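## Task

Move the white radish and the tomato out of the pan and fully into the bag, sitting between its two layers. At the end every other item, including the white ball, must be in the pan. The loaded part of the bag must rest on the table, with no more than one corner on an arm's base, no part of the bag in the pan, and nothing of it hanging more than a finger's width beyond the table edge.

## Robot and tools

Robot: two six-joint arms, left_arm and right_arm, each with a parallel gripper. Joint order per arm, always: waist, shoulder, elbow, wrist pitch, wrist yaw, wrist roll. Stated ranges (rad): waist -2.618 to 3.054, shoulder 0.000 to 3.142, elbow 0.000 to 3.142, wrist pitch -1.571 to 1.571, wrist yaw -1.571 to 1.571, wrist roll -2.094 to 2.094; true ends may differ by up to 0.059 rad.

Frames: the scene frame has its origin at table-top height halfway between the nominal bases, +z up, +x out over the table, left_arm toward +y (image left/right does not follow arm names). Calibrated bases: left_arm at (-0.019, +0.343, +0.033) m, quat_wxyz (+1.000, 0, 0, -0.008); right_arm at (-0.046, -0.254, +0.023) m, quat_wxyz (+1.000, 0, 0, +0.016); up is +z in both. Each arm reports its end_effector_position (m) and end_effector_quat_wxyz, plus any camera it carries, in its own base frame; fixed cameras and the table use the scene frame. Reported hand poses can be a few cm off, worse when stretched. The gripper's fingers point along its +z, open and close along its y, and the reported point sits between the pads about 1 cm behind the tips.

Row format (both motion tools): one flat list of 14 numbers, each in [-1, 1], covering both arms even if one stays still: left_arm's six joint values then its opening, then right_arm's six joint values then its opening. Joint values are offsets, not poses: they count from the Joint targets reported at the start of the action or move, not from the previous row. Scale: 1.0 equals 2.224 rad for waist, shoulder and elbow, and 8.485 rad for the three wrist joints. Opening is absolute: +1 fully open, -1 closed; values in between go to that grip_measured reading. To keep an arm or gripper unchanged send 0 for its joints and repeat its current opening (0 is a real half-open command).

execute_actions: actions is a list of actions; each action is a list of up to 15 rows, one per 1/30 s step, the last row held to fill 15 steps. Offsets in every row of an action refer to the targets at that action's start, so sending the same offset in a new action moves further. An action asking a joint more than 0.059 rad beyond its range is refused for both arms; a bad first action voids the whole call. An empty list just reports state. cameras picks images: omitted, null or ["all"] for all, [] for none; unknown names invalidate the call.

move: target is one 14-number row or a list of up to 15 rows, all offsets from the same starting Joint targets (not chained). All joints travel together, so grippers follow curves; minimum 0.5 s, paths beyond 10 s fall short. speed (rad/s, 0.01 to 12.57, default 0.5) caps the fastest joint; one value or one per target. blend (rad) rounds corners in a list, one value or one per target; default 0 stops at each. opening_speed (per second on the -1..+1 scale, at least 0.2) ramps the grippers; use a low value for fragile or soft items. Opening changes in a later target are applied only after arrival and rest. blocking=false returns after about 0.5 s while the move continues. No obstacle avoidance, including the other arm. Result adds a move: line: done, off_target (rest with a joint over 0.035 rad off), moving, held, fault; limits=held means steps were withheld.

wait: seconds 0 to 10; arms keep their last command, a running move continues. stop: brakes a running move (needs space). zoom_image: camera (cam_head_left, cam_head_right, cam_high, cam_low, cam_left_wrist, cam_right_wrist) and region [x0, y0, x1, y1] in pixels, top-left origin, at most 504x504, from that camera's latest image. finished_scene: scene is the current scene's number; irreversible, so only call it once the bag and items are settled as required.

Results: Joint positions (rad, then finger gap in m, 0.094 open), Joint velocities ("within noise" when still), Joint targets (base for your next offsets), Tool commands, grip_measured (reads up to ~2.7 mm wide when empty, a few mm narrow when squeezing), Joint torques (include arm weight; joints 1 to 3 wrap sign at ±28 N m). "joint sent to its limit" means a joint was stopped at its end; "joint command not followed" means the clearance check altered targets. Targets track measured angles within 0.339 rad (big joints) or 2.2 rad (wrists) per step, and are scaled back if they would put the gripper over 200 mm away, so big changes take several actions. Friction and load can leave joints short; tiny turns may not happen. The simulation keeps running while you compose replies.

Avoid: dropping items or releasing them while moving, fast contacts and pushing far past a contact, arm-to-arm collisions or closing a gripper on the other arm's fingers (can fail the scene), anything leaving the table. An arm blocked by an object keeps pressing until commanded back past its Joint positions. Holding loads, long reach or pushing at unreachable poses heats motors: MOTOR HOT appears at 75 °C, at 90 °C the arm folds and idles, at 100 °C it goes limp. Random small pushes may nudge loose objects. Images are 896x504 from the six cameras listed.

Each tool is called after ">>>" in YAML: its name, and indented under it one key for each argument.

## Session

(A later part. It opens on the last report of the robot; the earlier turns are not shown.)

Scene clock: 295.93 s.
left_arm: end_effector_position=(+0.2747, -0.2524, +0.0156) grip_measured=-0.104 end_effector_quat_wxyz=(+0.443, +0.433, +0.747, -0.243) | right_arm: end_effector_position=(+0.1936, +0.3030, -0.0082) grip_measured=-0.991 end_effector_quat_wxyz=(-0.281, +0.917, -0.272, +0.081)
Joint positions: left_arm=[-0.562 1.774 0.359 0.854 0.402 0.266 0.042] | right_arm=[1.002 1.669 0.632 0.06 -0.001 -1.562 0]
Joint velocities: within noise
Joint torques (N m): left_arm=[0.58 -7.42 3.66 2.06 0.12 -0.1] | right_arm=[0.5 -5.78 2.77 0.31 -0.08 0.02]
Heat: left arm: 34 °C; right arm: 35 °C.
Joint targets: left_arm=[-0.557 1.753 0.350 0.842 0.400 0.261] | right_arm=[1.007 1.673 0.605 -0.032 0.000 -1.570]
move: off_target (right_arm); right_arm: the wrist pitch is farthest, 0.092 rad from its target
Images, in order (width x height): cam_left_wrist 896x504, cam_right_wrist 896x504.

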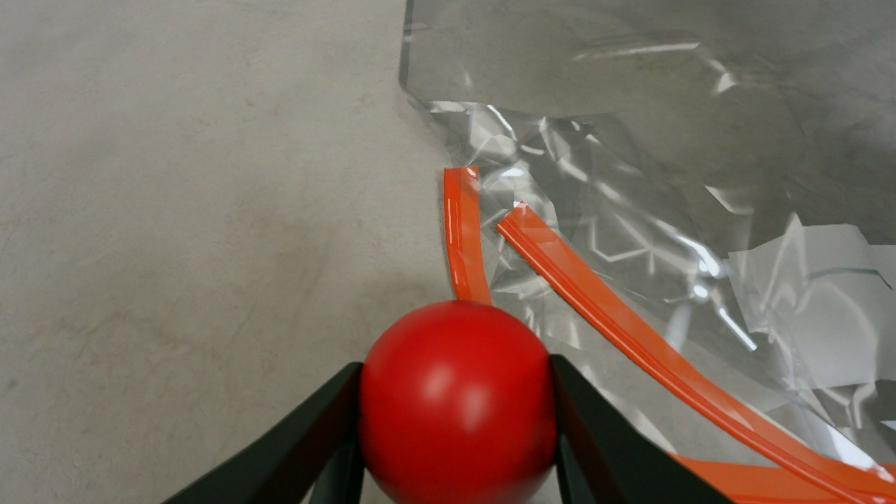

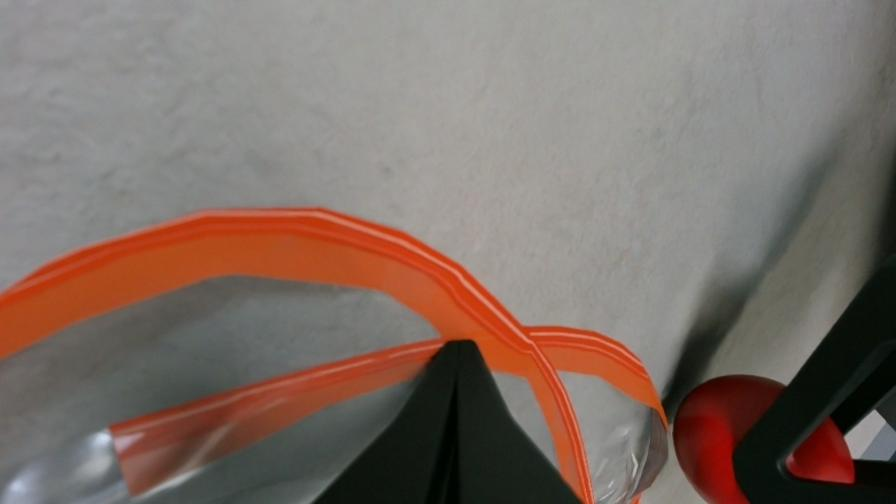

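>>> move:
  target: [-0.0457,0.0062,0.0182,-0.0077,0,0,-0.12,0,0,0,0,0,0,-1]
  speed: 0.3
  cameras: ["cam_left_wrist","cam_right_wrist"]

Scene clock: 297.13 s.
left_arm: end_effector_position=(+0.2507, -0.2766, +0.0113) grip_measured=-0.104 end_effector_quat_wxyz=(+0.417, +0.468, +0.734, -0.261) | right_arm: end_effector_position=(+0.1936, +0.3030, -0.0082) grip_measured=-0.991 end_effector_quat_wxyz=(-0.281, +0.917, -0.272, +0.081)
Joint positions: left_arm=[-0.654 1.774 0.377 0.804 0.402 0.266 0.042] | right_arm=[1.002 1.669 0.632 0.06 -0.001 -1.563 0]
Joint velocities: within noise
Joint torques (N m): left_arm=[-0.2 -6.46 5.93 1.87 0.14 -0.11] | right_arm=[0.51 -5.75 2.8 0.31 -0.08 0.01]
Heat: left arm: 34 °C; right arm: 35 °C.
Joint targets: left_arm=[-0.659 1.767 0.391 0.777 0.400 0.261] | right_arm=[1.007 1.673 0.605 -0.032 0.000 -1.570]
move: off_target (right_arm); right_arm: the wrist pitch is farthest, 0.092 rad from its target
Images, in order (width x height): cam_left_wrist 896x504, cam_right_wrist 896x504.

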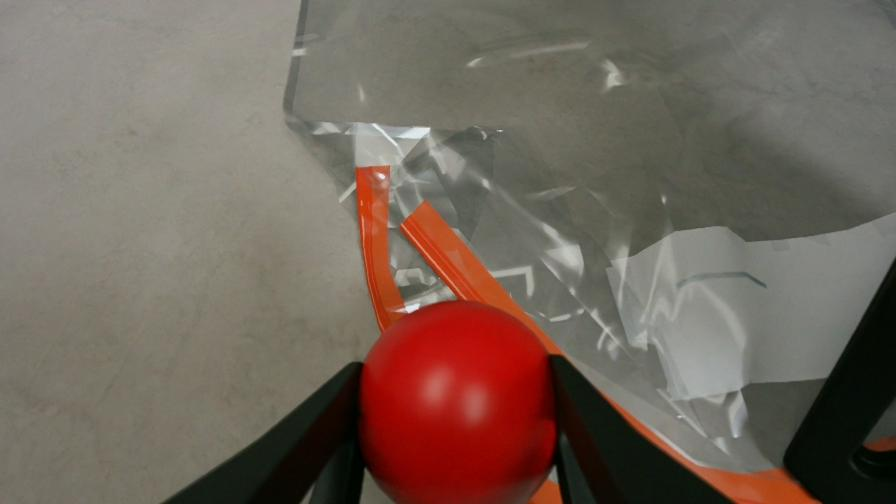

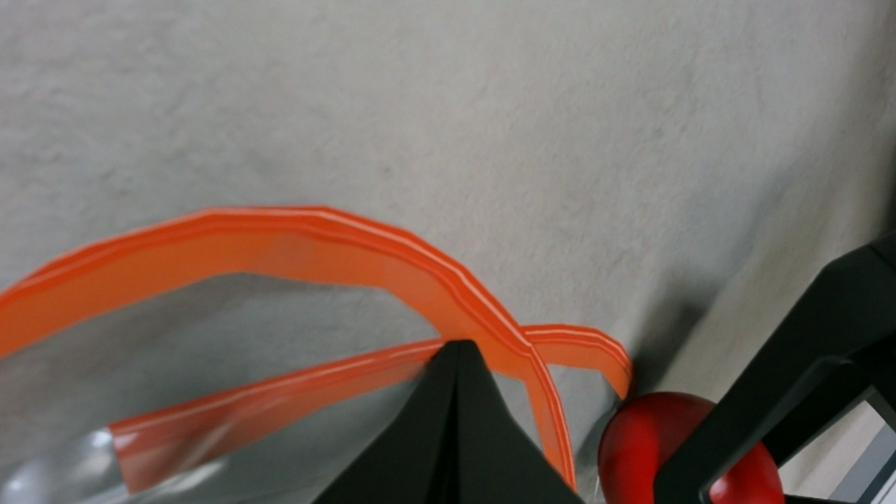

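>>> move:
  target: [-0.0207,0.0356,0.0432,-0.0021,0,0,-0.12,0,0,0,0,0,0,-1]
  speed: 0.3
  cameras: ["cam_left_wrist","cam_right_wrist"]

Scene clock: 298.50 s.
left_arm: end_effector_position=(+0.2564, -0.3033, +0.0133) grip_measured=-0.104 end_effector_quat_wxyz=(+0.415, +0.484, +0.721, -0.271) | right_arm: end_effector_position=(+0.1936, +0.3030, -0.0082) grip_measured=-0.991 end_effector_quat_wxyz=(-0.281, +0.917, -0.272, +0.081)
Joint positions: left_arm=[-0.699 1.831 0.471 0.774 0.402 0.266 0.042] | right_arm=[1.002 1.669 0.632 0.06 -0.001 -1.564 0]
Joint velocities: within noise
Joint torques (N m): left_arm=[-0.23 -5.44 6.34 1.97 0.13 -0.11] | right_arm=[0.51 -5.78 2.77 0.31 -0.08 0.01]
Heat: left arm: 34 °C; right arm: 35 °C.
Joint targets: left_arm=[-0.705 1.846 0.487 0.759 0.400 0.261] | right_arm=[1.007 1.673 0.605 -0.032 0.000 -1.570]
move: off_target (right_arm); right_arm: the wrist pitch is farthest, 0.092 rad from its target
Images, in order (width x height): cam_left_wrist 896x504, cam_right_wrist 896x504.

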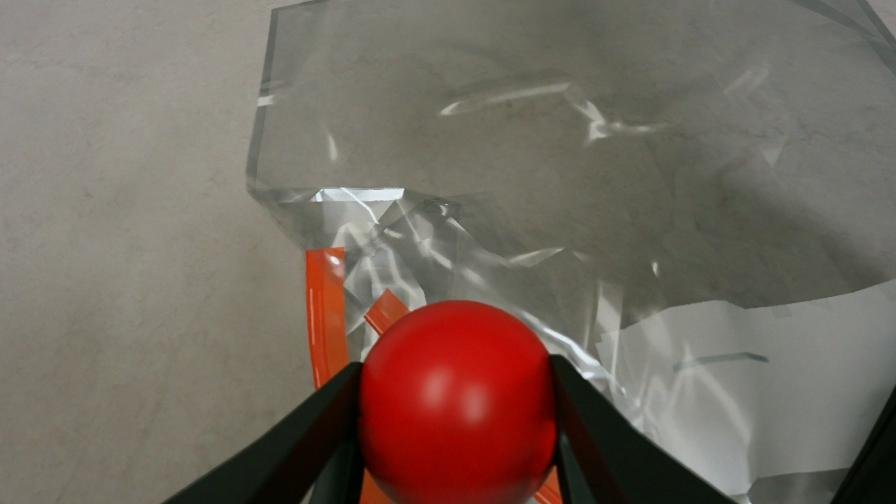

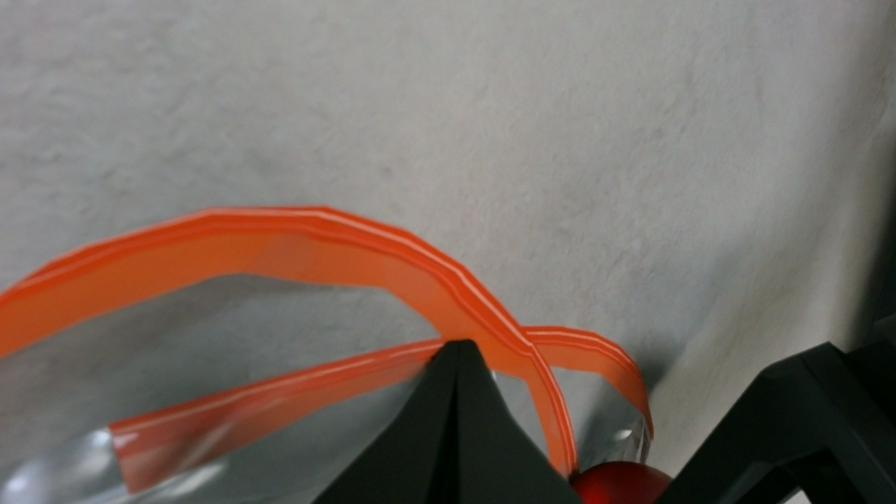

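>>> move:
  target: [-0.0207,0.0350,0.0432,-0.0021,0,0,-0.12,0,0,0,0,0,0,-1]
  speed: 0.3
  cameras: ["cam_left_wrist","cam_right_wrist"]

>>> zoom_image:
  camera: "cam_left_wrist"
  region: [250, 150, 700, 504]

>>> zoom_image:
  camera: "cam_right_wrist"
  region: [400, 250, 800, 504]

Scene clock: 299.77 s.
left_arm: end_effector_position=(+0.2605, -0.3322, +0.0129) grip_measured=-0.104 end_effector_quat_wxyz=(+0.414, +0.500, +0.706, -0.282) | right_arm: end_effector_position=(+0.1936, +0.3030, -0.0082) grip_measured=-0.991 end_effector_quat_wxyz=(-0.281, +0.917, -0.272, +0.081)
Joint positions: left_arm=[-0.746 1.904 0.567 0.765 0.402 0.266 0.042] | right_arm=[1.002 1.669 0.632 0.06 -0.001 -1.564 0]
Joint velocities: within noise
Joint torques (N m): left_arm=[-0.1 -5.83 6.45 1.9 0.14 -0.09] | right_arm=[0.49 -5.78 2.78 0.31 -0.07 0.01]
Heat: left arm: 34 °C; right arm: 35 °C.
Joint targets: left_arm=[-0.751 1.924 0.583 0.741 0.400 0.261] | right_arm=[1.007 1.673 0.605 -0.032 0.000 -1.570]
move: off_target (right_arm); right_arm: the wrist pitch is farthest, 0.092 rad from its target
Images, in order (width x height): cam_left_wrist 896x504, cam_right_wrist 896x504.

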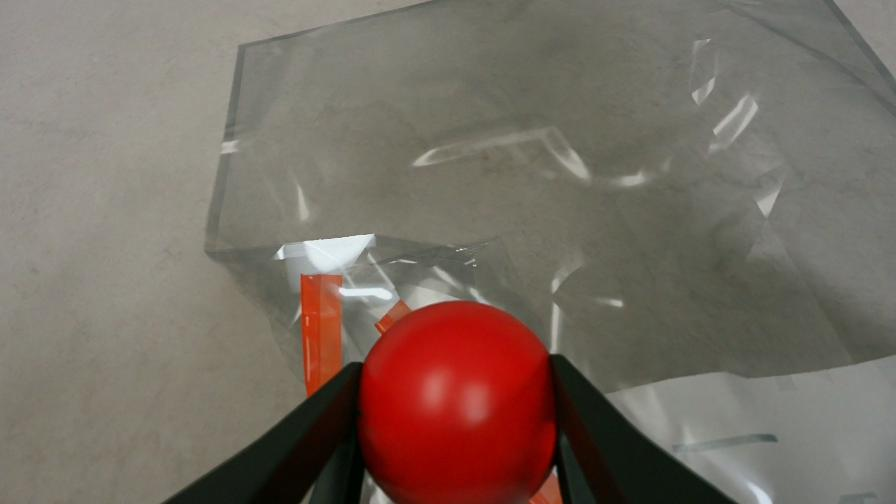

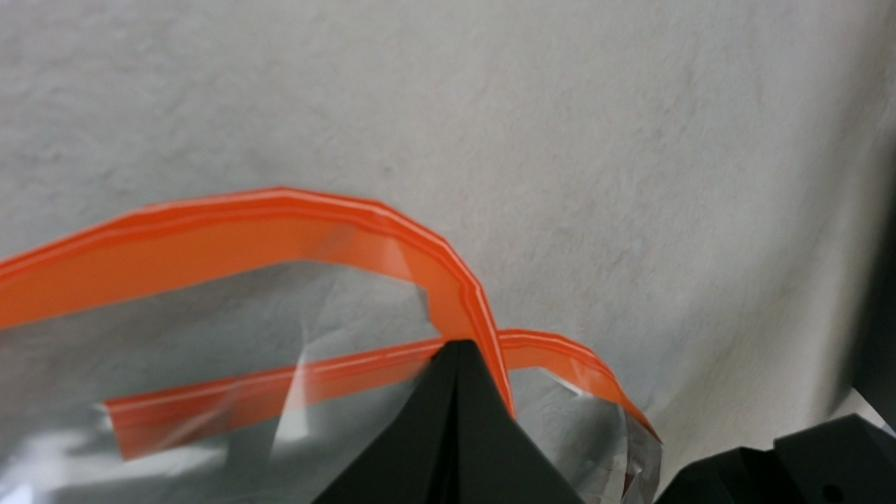

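Scaled by 1.120 from the camera's 896x504 image, which has a finer 1280x720 frame.

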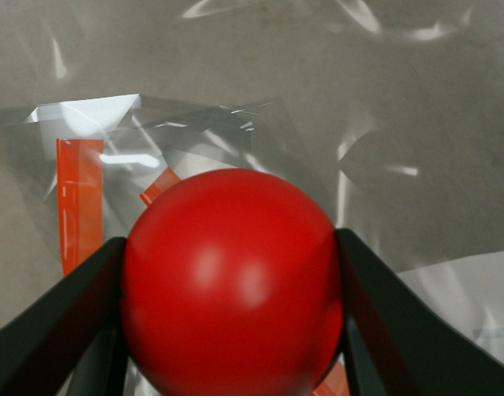

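Scaled by 1.260 from the camera's 896x504 image, which has a finer 1280x720 frame.

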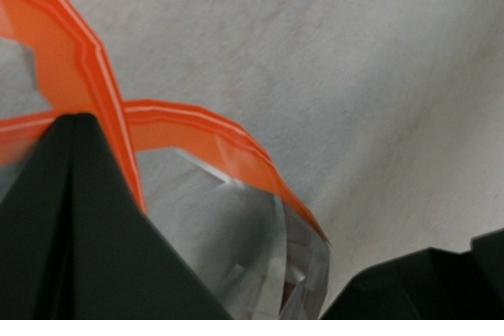

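>>> move:
  target: [0.05,-0.11,-0.09,0.004,0,0,-0.12,0,0,0,0,0,0,-1]
  speed: 0.4
  cameras: ["cam_left_wrist","cam_right_wrist"]

Scene clock: 301.23 s.
left_arm: end_effector_position=(+0.2591, -0.2792, +0.0353) grip_measured=-0.104 end_effector_quat_wxyz=(+0.442, +0.463, +0.722, -0.261) | right_arm: end_effector_position=(+0.1936, +0.3030, -0.0082) grip_measured=-0.991 end_effector_quat_wxyz=(-0.281, +0.917, -0.271, +0.081)
Joint positions: left_arm=[-0.645 1.699 0.392 0.768 0.402 0.266 0.042] | right_arm=[1.002 1.669 0.632 0.06 -0.001 -1.564 0]
Joint velocities: within noise
Joint torques (N m): left_arm=[0.62 -7.3 4.22 2.29 0.12 -0.1] | right_arm=[0.5 -5.79 2.77 0.31 -0.08 0.02]
Heat: left arm: 34 °C; right arm: 35 °C.
Joint targets: left_arm=[-0.640 1.680 0.383 0.775 0.400 0.261] | right_arm=[1.007 1.673 0.605 -0.032 0.000 -1.570]
move: off_target (right_arm); right_arm: the wrist pitch is farthest, 0.092 rad from its target
Images, in order (width x height): cam_left_wrist 896x504, cam_right_wrist 896x504.

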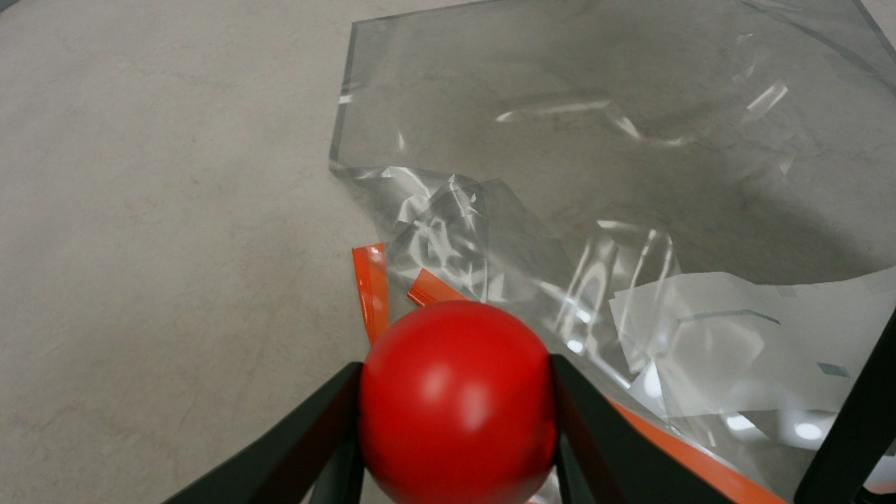

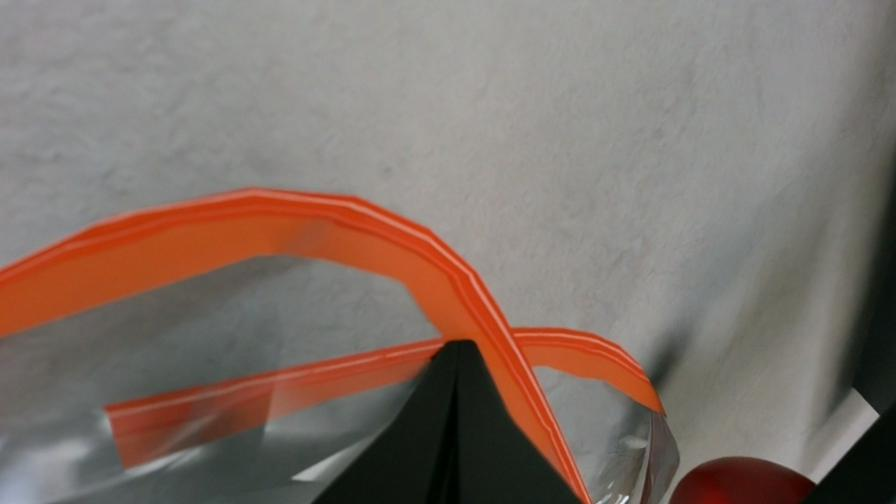

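>>> move:
  target:
    - [-0.0292,0.0746,0.0468,-0.0019,0,0,-0.12,0,0,0,0,0,0,-1]
    - [-0.0292,0.1029,0.0442,0.0062,0,0,-0.12,0,0,0,0,0,0,-1]
  speed: 0.3
  cameras: ["cam_left_wrist","cam_right_wrist"]

Scene clock: 303.53 s.
left_arm: end_effector_position=(+0.2603, -0.3069, +0.0108) grip_measured=-0.104 end_effector_quat_wxyz=(+0.428, +0.484, +0.713, -0.274) | right_arm: end_effector_position=(+0.1936, +0.3030, -0.0082) grip_measured=-0.991 end_effector_quat_wxyz=(-0.281, +0.917, -0.271, +0.081)
Joint positions: left_arm=[-0.698 1.882 0.473 0.855 0.406 0.266 0.042] | right_arm=[1.002 1.669 0.632 0.06 -0.001 -1.564 0]
Joint velocities: within noise
Joint torques (N m): left_arm=[-0.21 -4.71 5.35 1.89 0.09 -0.11] | right_arm=[0.51 -5.76 2.8 0.31 -0.07 0.02]
Heat: left arm: 35 °C; right arm: 35 °C.
Joint targets: left_arm=[-0.704 1.909 0.481 0.828 0.400 0.261] | right_arm=[1.007 1.673 0.605 -0.032 0.000 -1.570]
move: off_target (right_arm); right_arm: the wrist pitch is farthest, 0.092 rad from its target
Images, in order (width x height): cam_left_wrist 896x504, cam_right_wrist 896x504.

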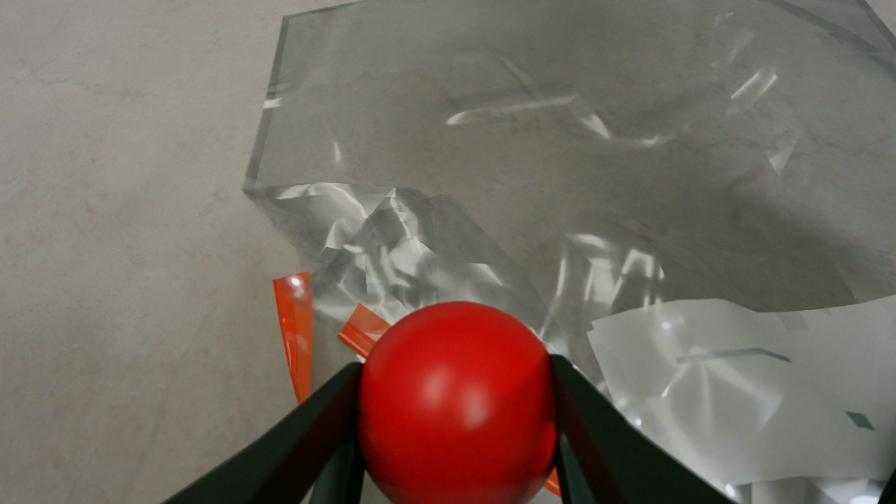

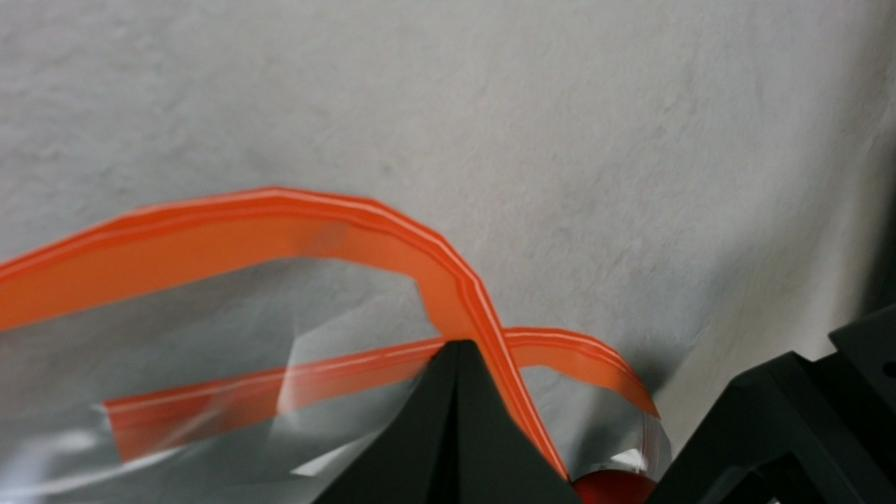

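>>> move:
  target: [0.003,0.010,0,0,0,0,-0.12,0,0,0,0,0,0,-1]
  speed: 0.3
  cameras: ["cam_left_wrist"]

Scene clock: 304.47 s.
left_arm: end_effector_position=(+0.2608, -0.3083, +0.0102) grip_measured=-0.104 end_effector_quat_wxyz=(+0.432, +0.484, +0.709, -0.276) | right_arm: end_effector_position=(+0.1936, +0.3030, -0.0082) grip_measured=-0.991 end_effector_quat_wxyz=(-0.281, +0.917, -0.271, +0.081)
Joint positions: left_arm=[-0.698 1.897 0.473 0.881 0.41 0.266 0.042] | right_arm=[1.002 1.669 0.632 0.06 -0.001 -1.564 0]
Joint velocities: within noise
Joint torques (N m): left_arm=[0.21 -4.26 5.31 1.59 0.04 -0.1] | right_arm=[0.53 -5.79 2.78 0.31 -0.07 0.02]
Heat: left arm: 35 °C; right arm: 35 °C.
Joint targets: left_arm=[-0.698 1.931 0.481 0.828 0.399 0.261] | right_arm=[1.007 1.673 0.605 -0.032 0.000 -1.570]
move: off_target (left_arm, right_arm); left_arm: the wrist pitch is farthest, 0.053 rad from its target; right_arm: the wrist pitch is farthest, 0.092 rad from its target
Images, in order (width x height): cam_left_wrist 896x504.

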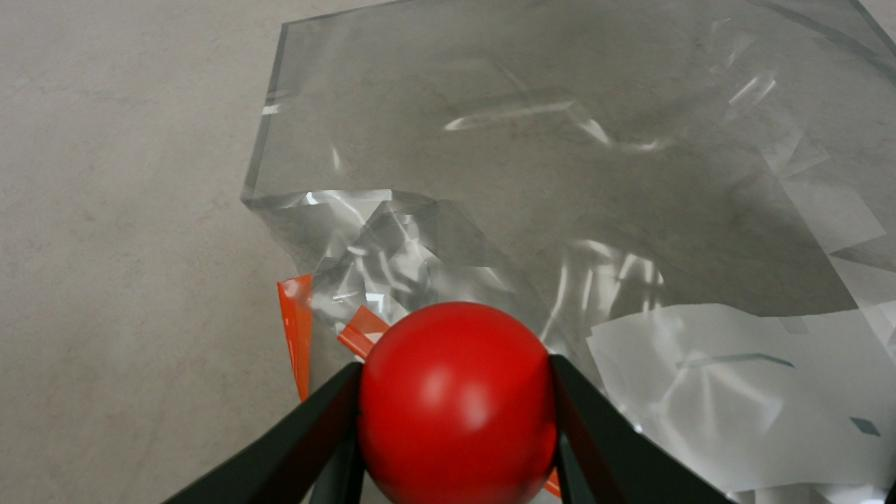

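>>> move:
  target: [0,-0.010,0,0,0,0,0.3,0,0,0,0,0,0,-1]
  speed: 0.3
  opening_speed: 0.4
  cameras: ["cam_left_wrist","cam_right_wrist"]

Scene clock: 306.00 s.
left_arm: end_effector_position=(+0.2574, -0.3054, +0.0031) grip_measured=+0.298 end_effector_quat_wxyz=(+0.416, +0.485, +0.718, -0.275) | right_arm: end_effector_position=(+0.1936, +0.3030, -0.0082) grip_measured=-0.991 end_effector_quat_wxyz=(-0.281, +0.917, -0.271, +0.081)
Joint positions: left_arm=[-0.698 1.897 0.473 0.845 0.41 0.266 0.061] | right_arm=[1.002 1.669 0.632 0.06 -0.001 -1.564 0]
Joint velocities: within noise
Joint torques (N m): left_arm=[0.25 -6 5.22 1.96 0.06 -0.11] | right_arm=[0.51 -5.76 2.8 0.31 -0.07 0.02]
Heat: left arm: 35 °C; right arm: 35 °C.
Joint targets: left_arm=[-0.698 1.908 0.481 0.828 0.399 0.261] | right_arm=[1.007 1.673 0.605 -0.032 0.000 -1.570]
move: off_target (right_arm); right_arm: the wrist pitch is farthest, 0.092 rad from its target
Images, in order (width x height): cam_left_wrist 896x504, cam_right_wrist 896x504.

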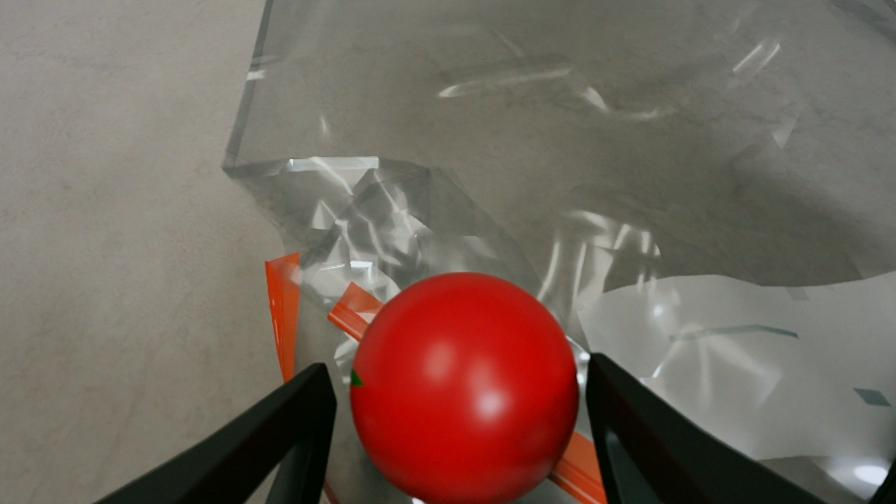

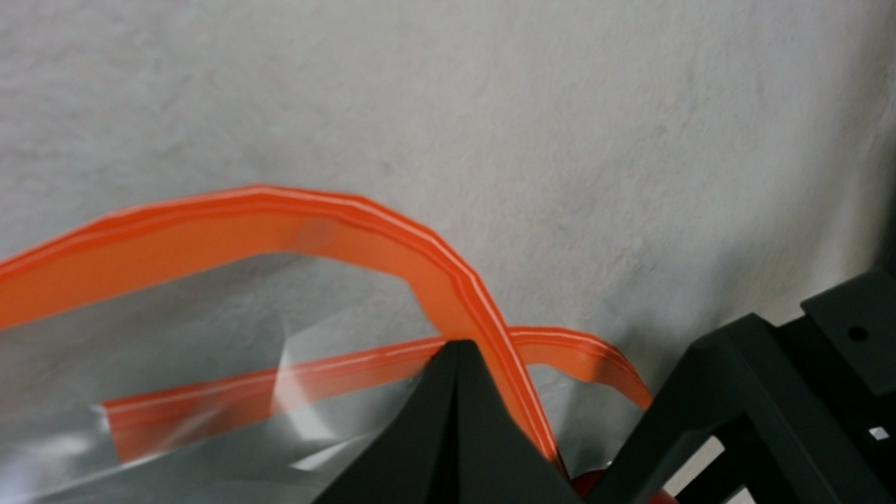

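>>> move:
  target: [0.0375,-0.114,-0.0877,-0.007,0,0,0.35,0,0,0,0,0,0,-1]
  speed: 0.3
  cameras: ["cam_left_wrist","cam_right_wrist"]

Scene clock: 307.63 s.
left_arm: end_effector_position=(+0.2406, -0.2564, +0.0177) grip_measured=+0.348 end_effector_quat_wxyz=(+0.421, +0.457, +0.740, -0.258) | right_arm: end_effector_position=(+0.1936, +0.3030, -0.0082) grip_measured=-0.991 end_effector_quat_wxyz=(-0.281, +0.917, -0.271, +0.081)
Joint positions: left_arm=[-0.621 1.673 0.295 0.786 0.41 0.266 0.063] | right_arm=[1.002 1.669 0.632 0.06 -0.001 -1.564 0]
Joint velocities: within noise
Joint torques (N m): left_arm=[0.73 -6.52 3.79 1.98 0.06 -0.1] | right_arm=[0.51 -5.76 2.78 0.32 -0.08 0.02]
Heat: left arm: 35 °C; right arm: 35 °C.
Joint targets: left_arm=[-0.614 1.655 0.286 0.769 0.399 0.261] | right_arm=[1.007 1.673 0.605 -0.032 0.000 -1.570]
move: off_target (right_arm); right_arm: the wrist pitch is farthest, 0.092 rad from its target
Images, in order (width x height): cam_left_wrist 896x504, cam_right_wrist 896x504.

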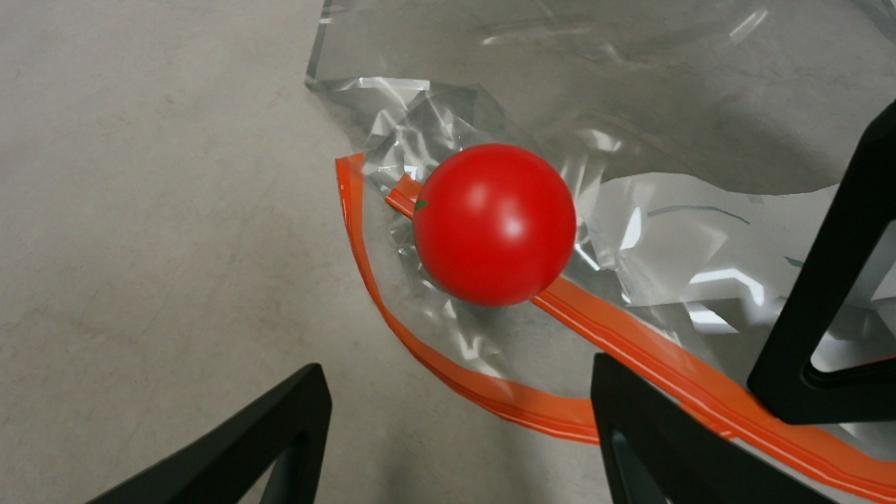

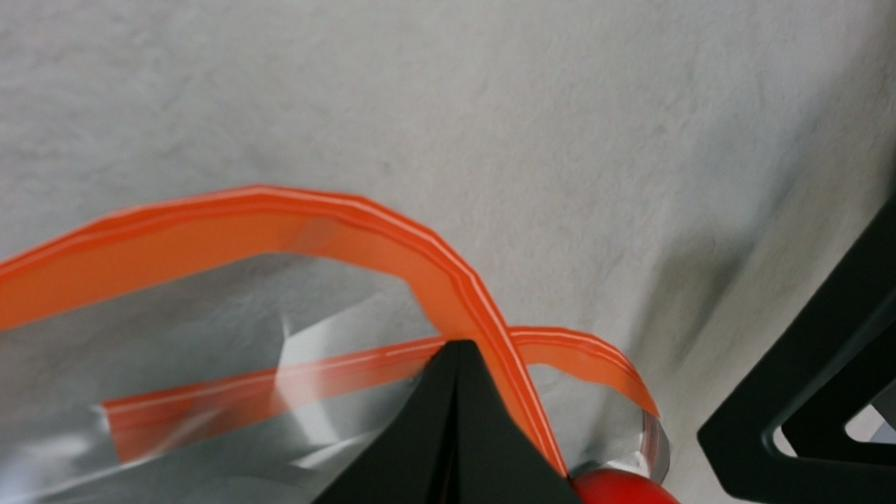

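>>> move:
  target:
    - [-0.0375,0.114,0.0877,0.007,0,0,0.35,0,0,0,0,0,0,-1]
    - [-0.0375,0.114,0.0877,0.007,0,0,-0.12,0,0,0,0,0,0,-1]
    - [-0.0375,0.0915,0.0877,0.007,0,0,-0.12,0,0,0,0,0,0,-1]
    - [-0.0225,0.0459,0.0526,0.0042,0,0,-0.12,0,0,0,0,0,0,-1]
  speed: 0.3
  opening_speed: 0.5
  cameras: ["cam_left_wrist","cam_right_wrist"]

Scene clock: 312.00 s.
left_arm: end_effector_position=(+0.2558, -0.2902, +0.0236) grip_measured=-0.096 end_effector_quat_wxyz=(+0.434, +0.474, +0.717, -0.270) | right_arm: end_effector_position=(+0.1936, +0.3030, -0.0082) grip_measured=-0.991 end_effector_quat_wxyz=(-0.281, +0.917, -0.271, +0.081)
Joint positions: left_arm=[-0.67 1.778 0.412 0.819 0.41 0.266 0.042] | right_arm=[1.002 1.669 0.632 0.06 -0.001 -1.564 0]
Joint velocities: within noise
Joint torques (N m): left_arm=[0.64 -7.79 3.9 2.06 0.05 -0.11] | right_arm=[0.51 -5.76 2.77 0.31 -0.07 0.02]
Heat: left arm: 35 °C; right arm: 35 °C.
Joint targets: left_arm=[-0.664 1.757 0.403 0.804 0.399 0.261] | right_arm=[1.007 1.673 0.605 -0.032 0.000 -1.570]
move: off_target (right_arm); right_arm: the wrist pitch is farthest, 0.092 rad from its target
Images, in order (width x height): cam_left_wrist 896x504, cam_right_wrist 896x504.

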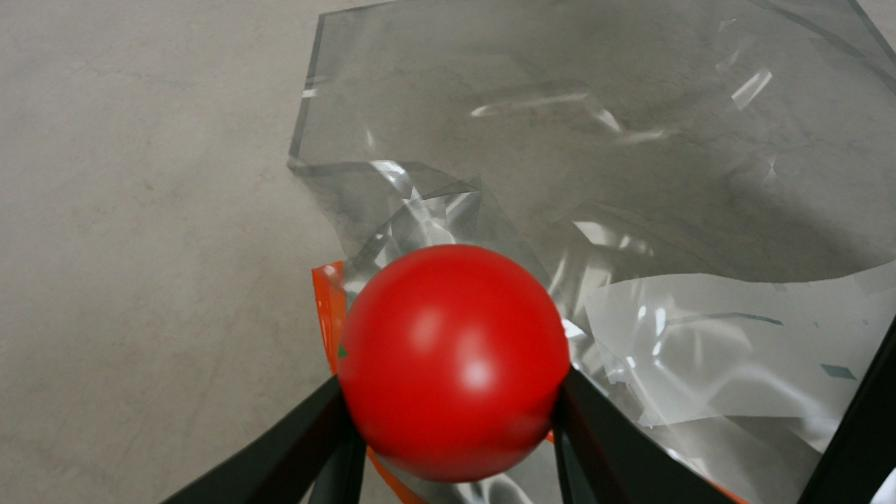

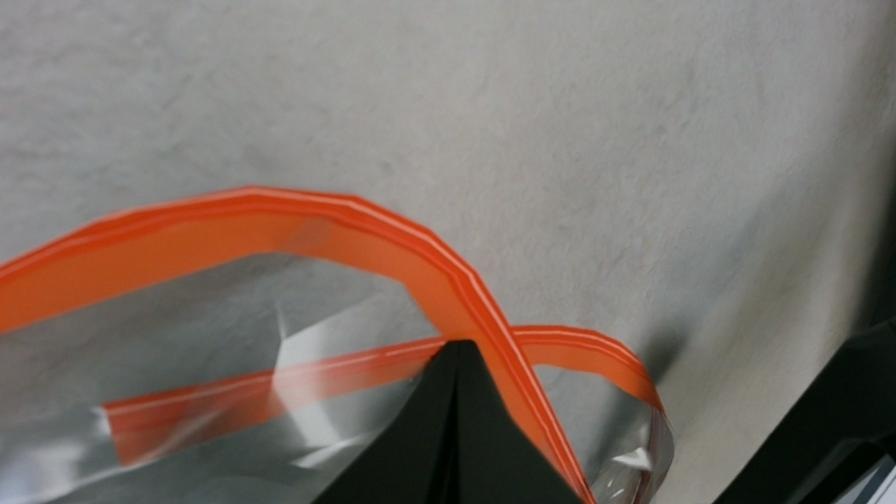

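>>> move:
  target:
    - [0.0007,0.0698,-0.0047,0.0137,0,0,-0.12,0,0,0,0,0,0,-1]
    - [0.0007,0.0698,-0.0047,0.0137,0,0,0.35,0,0,0,0,0,0,-1]
  speed: 0.3
  opening_speed: 0.4
  cameras: ["cam_left_wrist","cam_right_wrist"]

Scene clock: 314.80 s.
left_arm: end_effector_position=(+0.2529, -0.2875, -0.0026) grip_measured=+0.348 end_effector_quat_wxyz=(+0.421, +0.475, +0.725, -0.269) | right_arm: end_effector_position=(+0.1936, +0.3030, -0.0082) grip_measured=-0.991 end_effector_quat_wxyz=(-0.281, +0.917, -0.271, +0.081)
Joint positions: left_arm=[-0.669 1.896 0.401 0.916 0.41 0.266 0.063] | right_arm=[1.002 1.669 0.632 0.06 -0.001 -1.564 0]
Joint velocities: within noise
Joint torques (N m): left_arm=[0.72 -5.27 3.07 2.21 0.07 -0.1] | right_arm=[0.51 -5.78 2.8 0.31 -0.07 0.03]
Heat: left arm: 35 °C; right arm: 35 °C.
Joint targets: left_arm=[-0.663 1.912 0.392 0.920 0.399 0.261] | right_arm=[1.007 1.673 0.605 -0.032 0.000 -1.570]
move: off_target (right_arm); right_arm: the wrist pitch is farthest, 0.092 rad from its target
Images, in order (width x height): cam_left_wrist 896x504, cam_right_wrist 896x504.

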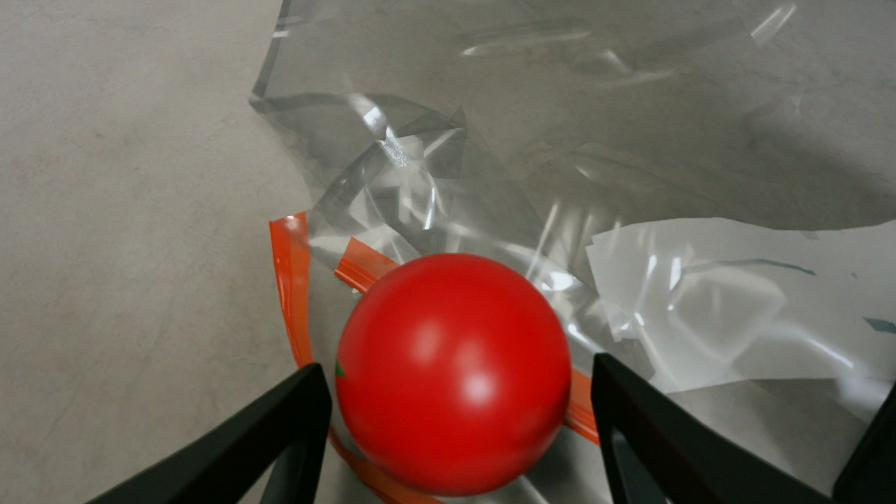

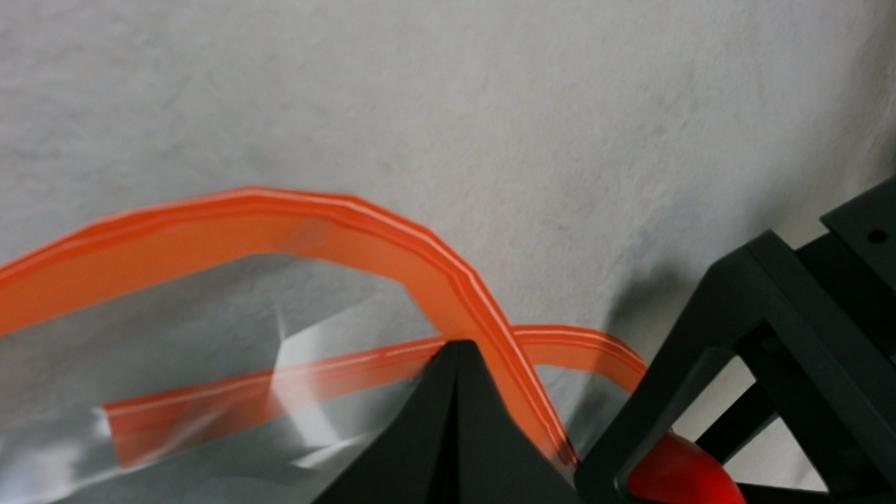

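>>> move:
  target: [0.0218,-0.1158,-0.0477,-0.0179,0,0,0.35,0,0,0,0,0,0,-1]
  speed: 0.3
  cameras: ["cam_left_wrist","cam_right_wrist"]

>>> zoom_image:
  camera: "cam_left_wrist"
  region: [280, 60, 784, 440]

Scene clock: 316.57 s.
left_arm: end_effector_position=(+0.2410, -0.2567, +0.0183) grip_measured=+0.348 end_effector_quat_wxyz=(+0.422, +0.457, +0.739, -0.258) | right_arm: end_effector_position=(+0.1936, +0.3030, -0.0082) grip_measured=-0.991 end_effector_quat_wxyz=(-0.281, +0.917, -0.271, +0.081)
Joint positions: left_arm=[-0.621 1.672 0.296 0.786 0.41 0.266 0.063] | right_arm=[1.002 1.669 0.632 0.06 -0.001 -1.564 0]
Joint velocities: within noise
Joint torques (N m): left_arm=[0.69 -6.49 3.73 1.95 0.05 -0.1] | right_arm=[0.51 -5.76 2.8 0.31 -0.08 0.02]
Heat: left arm: 35 °C; right arm: 35 °C.
Joint targets: left_arm=[-0.614 1.655 0.286 0.769 0.399 0.261] | right_arm=[1.007 1.673 0.605 -0.032 0.000 -1.570]
move: off_target (right_arm); right_arm: the wrist pitch is farthest, 0.092 rad from its target
Images, in order (width x height): cam_left_wrist 896x504, cam_right_wrist 896x504.

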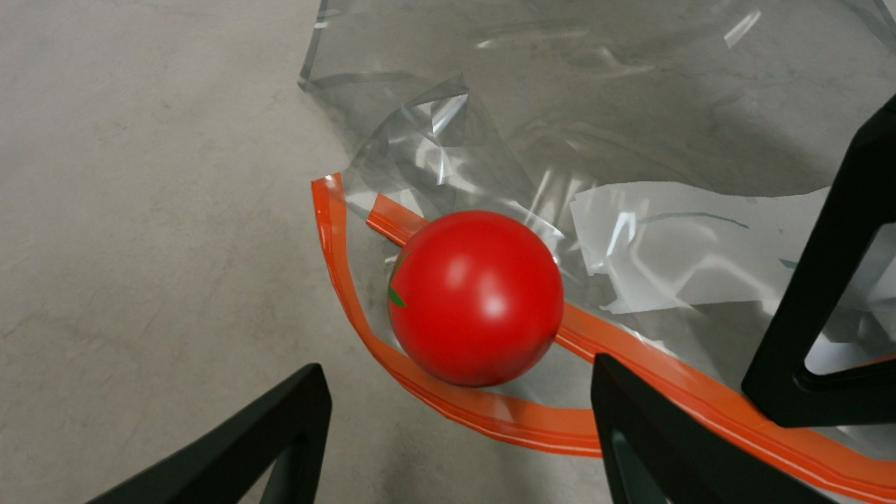

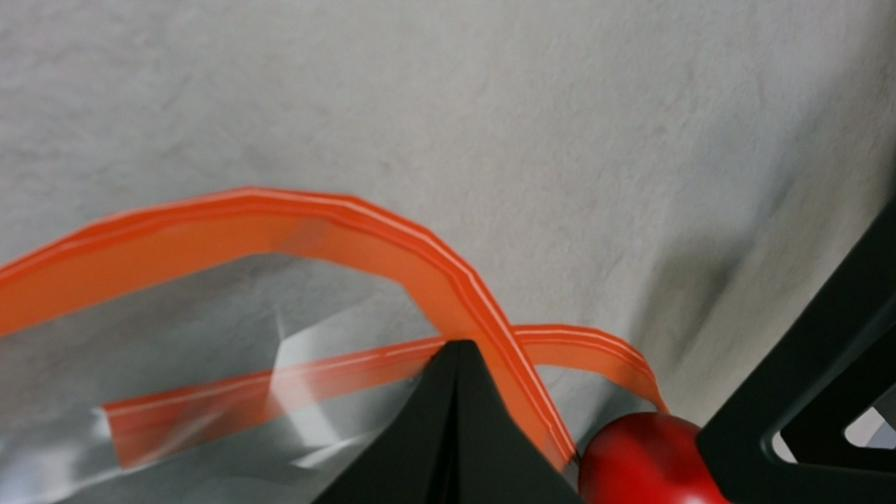

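Scaled by 1.000.

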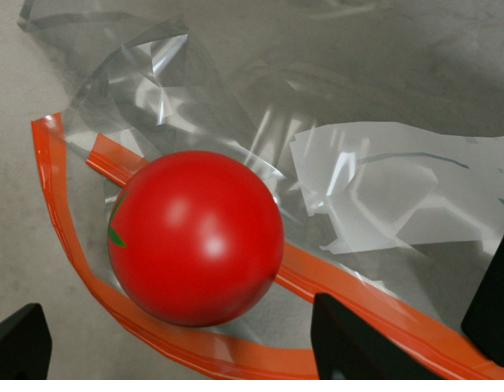

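>>> move:
  target: [0.0171,-0.05,-0.0143,-0.0093,0,-0.1852,-0.4,0,0,0,0,0,0,-1]
  speed: 1.0
  cameras: ["cam_left_wrist","cam_right_wrist"]

Scene clock: 320.63 s.
left_arm: end_effector_position=(+0.2409, -0.2411, +0.0287) grip_measured=-0.398 end_effector_quat_wxyz=(+0.126, -0.212, +0.843, -0.478) | right_arm: end_effector_position=(+0.1936, +0.3030, -0.0082) grip_measured=-0.991 end_effector_quat_wxyz=(-0.281, +0.917, -0.271, +0.081)
Joint positions: left_arm=[-0.583 1.561 0.264 0.706 0.41 -1.298 0.028] | right_arm=[1.002 1.669 0.632 0.06 -0.001 -1.564 0]
Joint velocities: within noise
Joint torques (N m): left_arm=[0.7 -5.9 4.19 1.98 0 -0.09] | right_arm=[0.5 -5.79 2.81 0.31 -0.07 0.02]
Heat: left arm: 36 °C; right arm: 34 °C.
Joint targets: left_arm=[-0.576 1.543 0.254 0.690 0.399 -1.311] | right_arm=[1.007 1.673 0.605 -0.032 0.000 -1.570]
move: off_target (right_arm); right_arm: the wrist pitch is farthest, 0.092 rad from its target
Images, in order (width x height): cam_left_wrist 896x504, cam_right_wrist 896x504.

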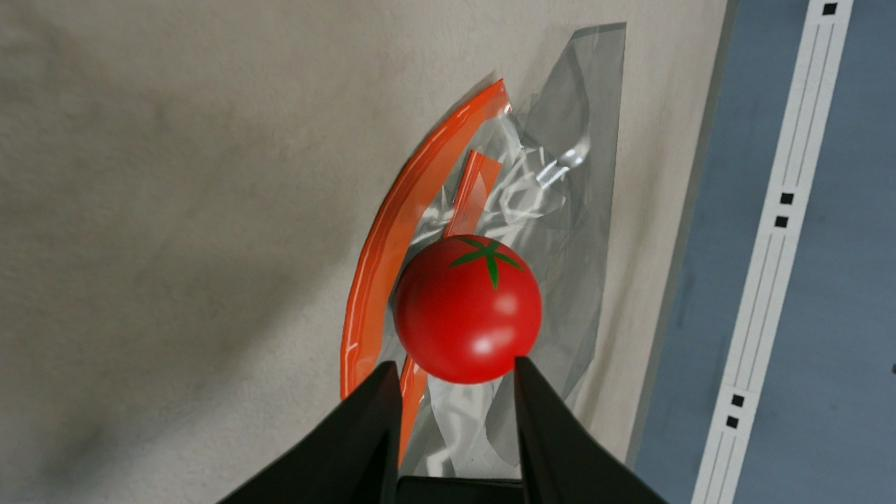

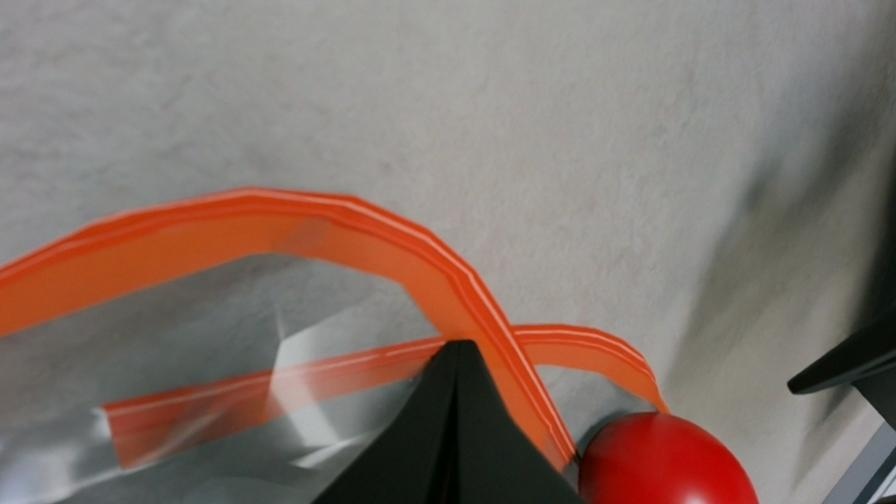

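>>> execute_actions:
  actions: []
  cameras: ["cam_head_left","cam_head_right"]

>>> zoom_image:
  camera: "cam_head_right"
  region: [230, 220, 580, 460]

>>> zoom_image:
  camera: "cam_head_left"
  region: [310, 240, 450, 400]

Scene clock: 322.13 s.
left_arm: end_effector_position=(+0.2409, -0.2410, +0.0287) grip_measured=-0.398 end_effector_quat_wxyz=(+0.126, -0.213, +0.843, -0.478) | right_arm: end_effector_position=(+0.1936, +0.3030, -0.0082) grip_measured=-0.991 end_effector_quat_wxyz=(-0.281, +0.917, -0.271, +0.081)
Joint positions: left_arm=[-0.583 1.561 0.264 0.706 0.41 -1.299 0.028] | right_arm=[1.002 1.669 0.632 0.06 -0.001 -1.564 0]
Joint velocities: within noise
Joint torques (N m): left_arm=[0.73 -5.91 4.22 1.99 0 -0.1] | right_arm=[0.49 -5.78 2.77 0.32 -0.07 0.02]
Heat: left arm: 36 °C; right arm: 34 °C.
Joint targets: left_arm=[-0.576 1.543 0.254 0.689 0.399 -1.311] | right_arm=[1.007 1.673 0.605 -0.032 0.000 -1.570]
Tool commands: left_gripper/opening=-0.4 right_gripper/opening=-1.0
Images, in order (width x height): cam_head_left 896x504, cam_head_right 896x504.

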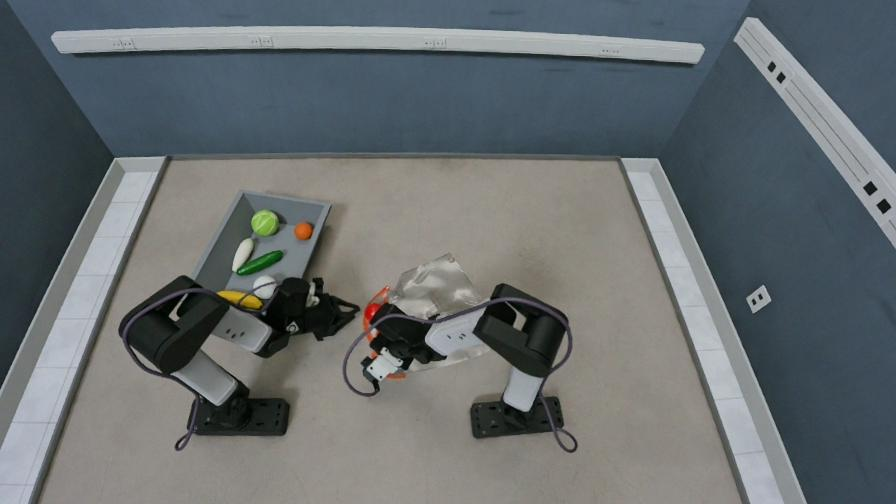

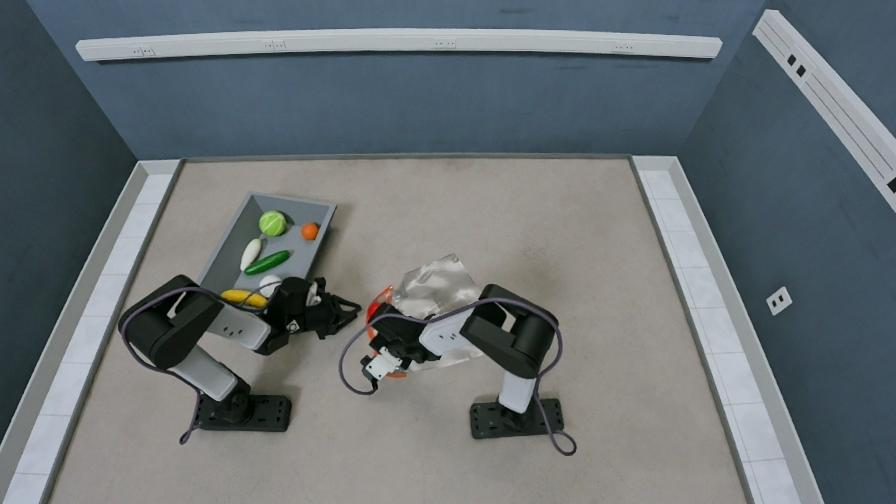

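Scaled by 1.440 from the camera's 896x504 image, which has a finer 1280x720 frame.

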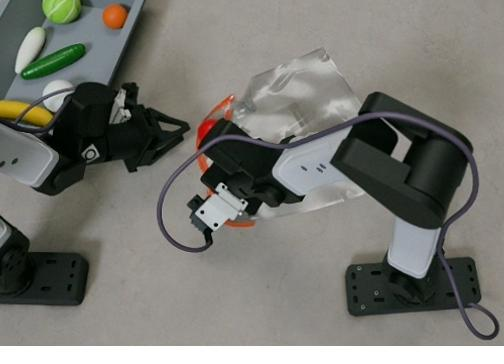

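Scaled by 3.150 from the camera's 896x504 image, which has a finer 1280x720 frame.

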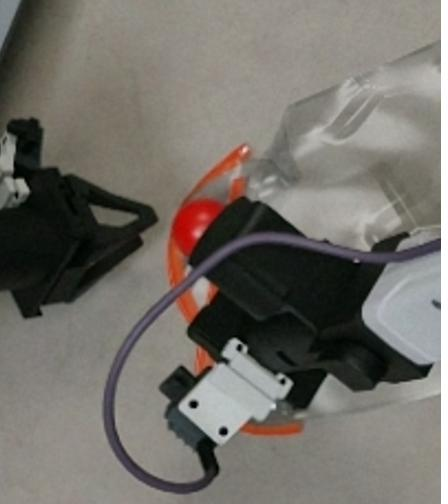

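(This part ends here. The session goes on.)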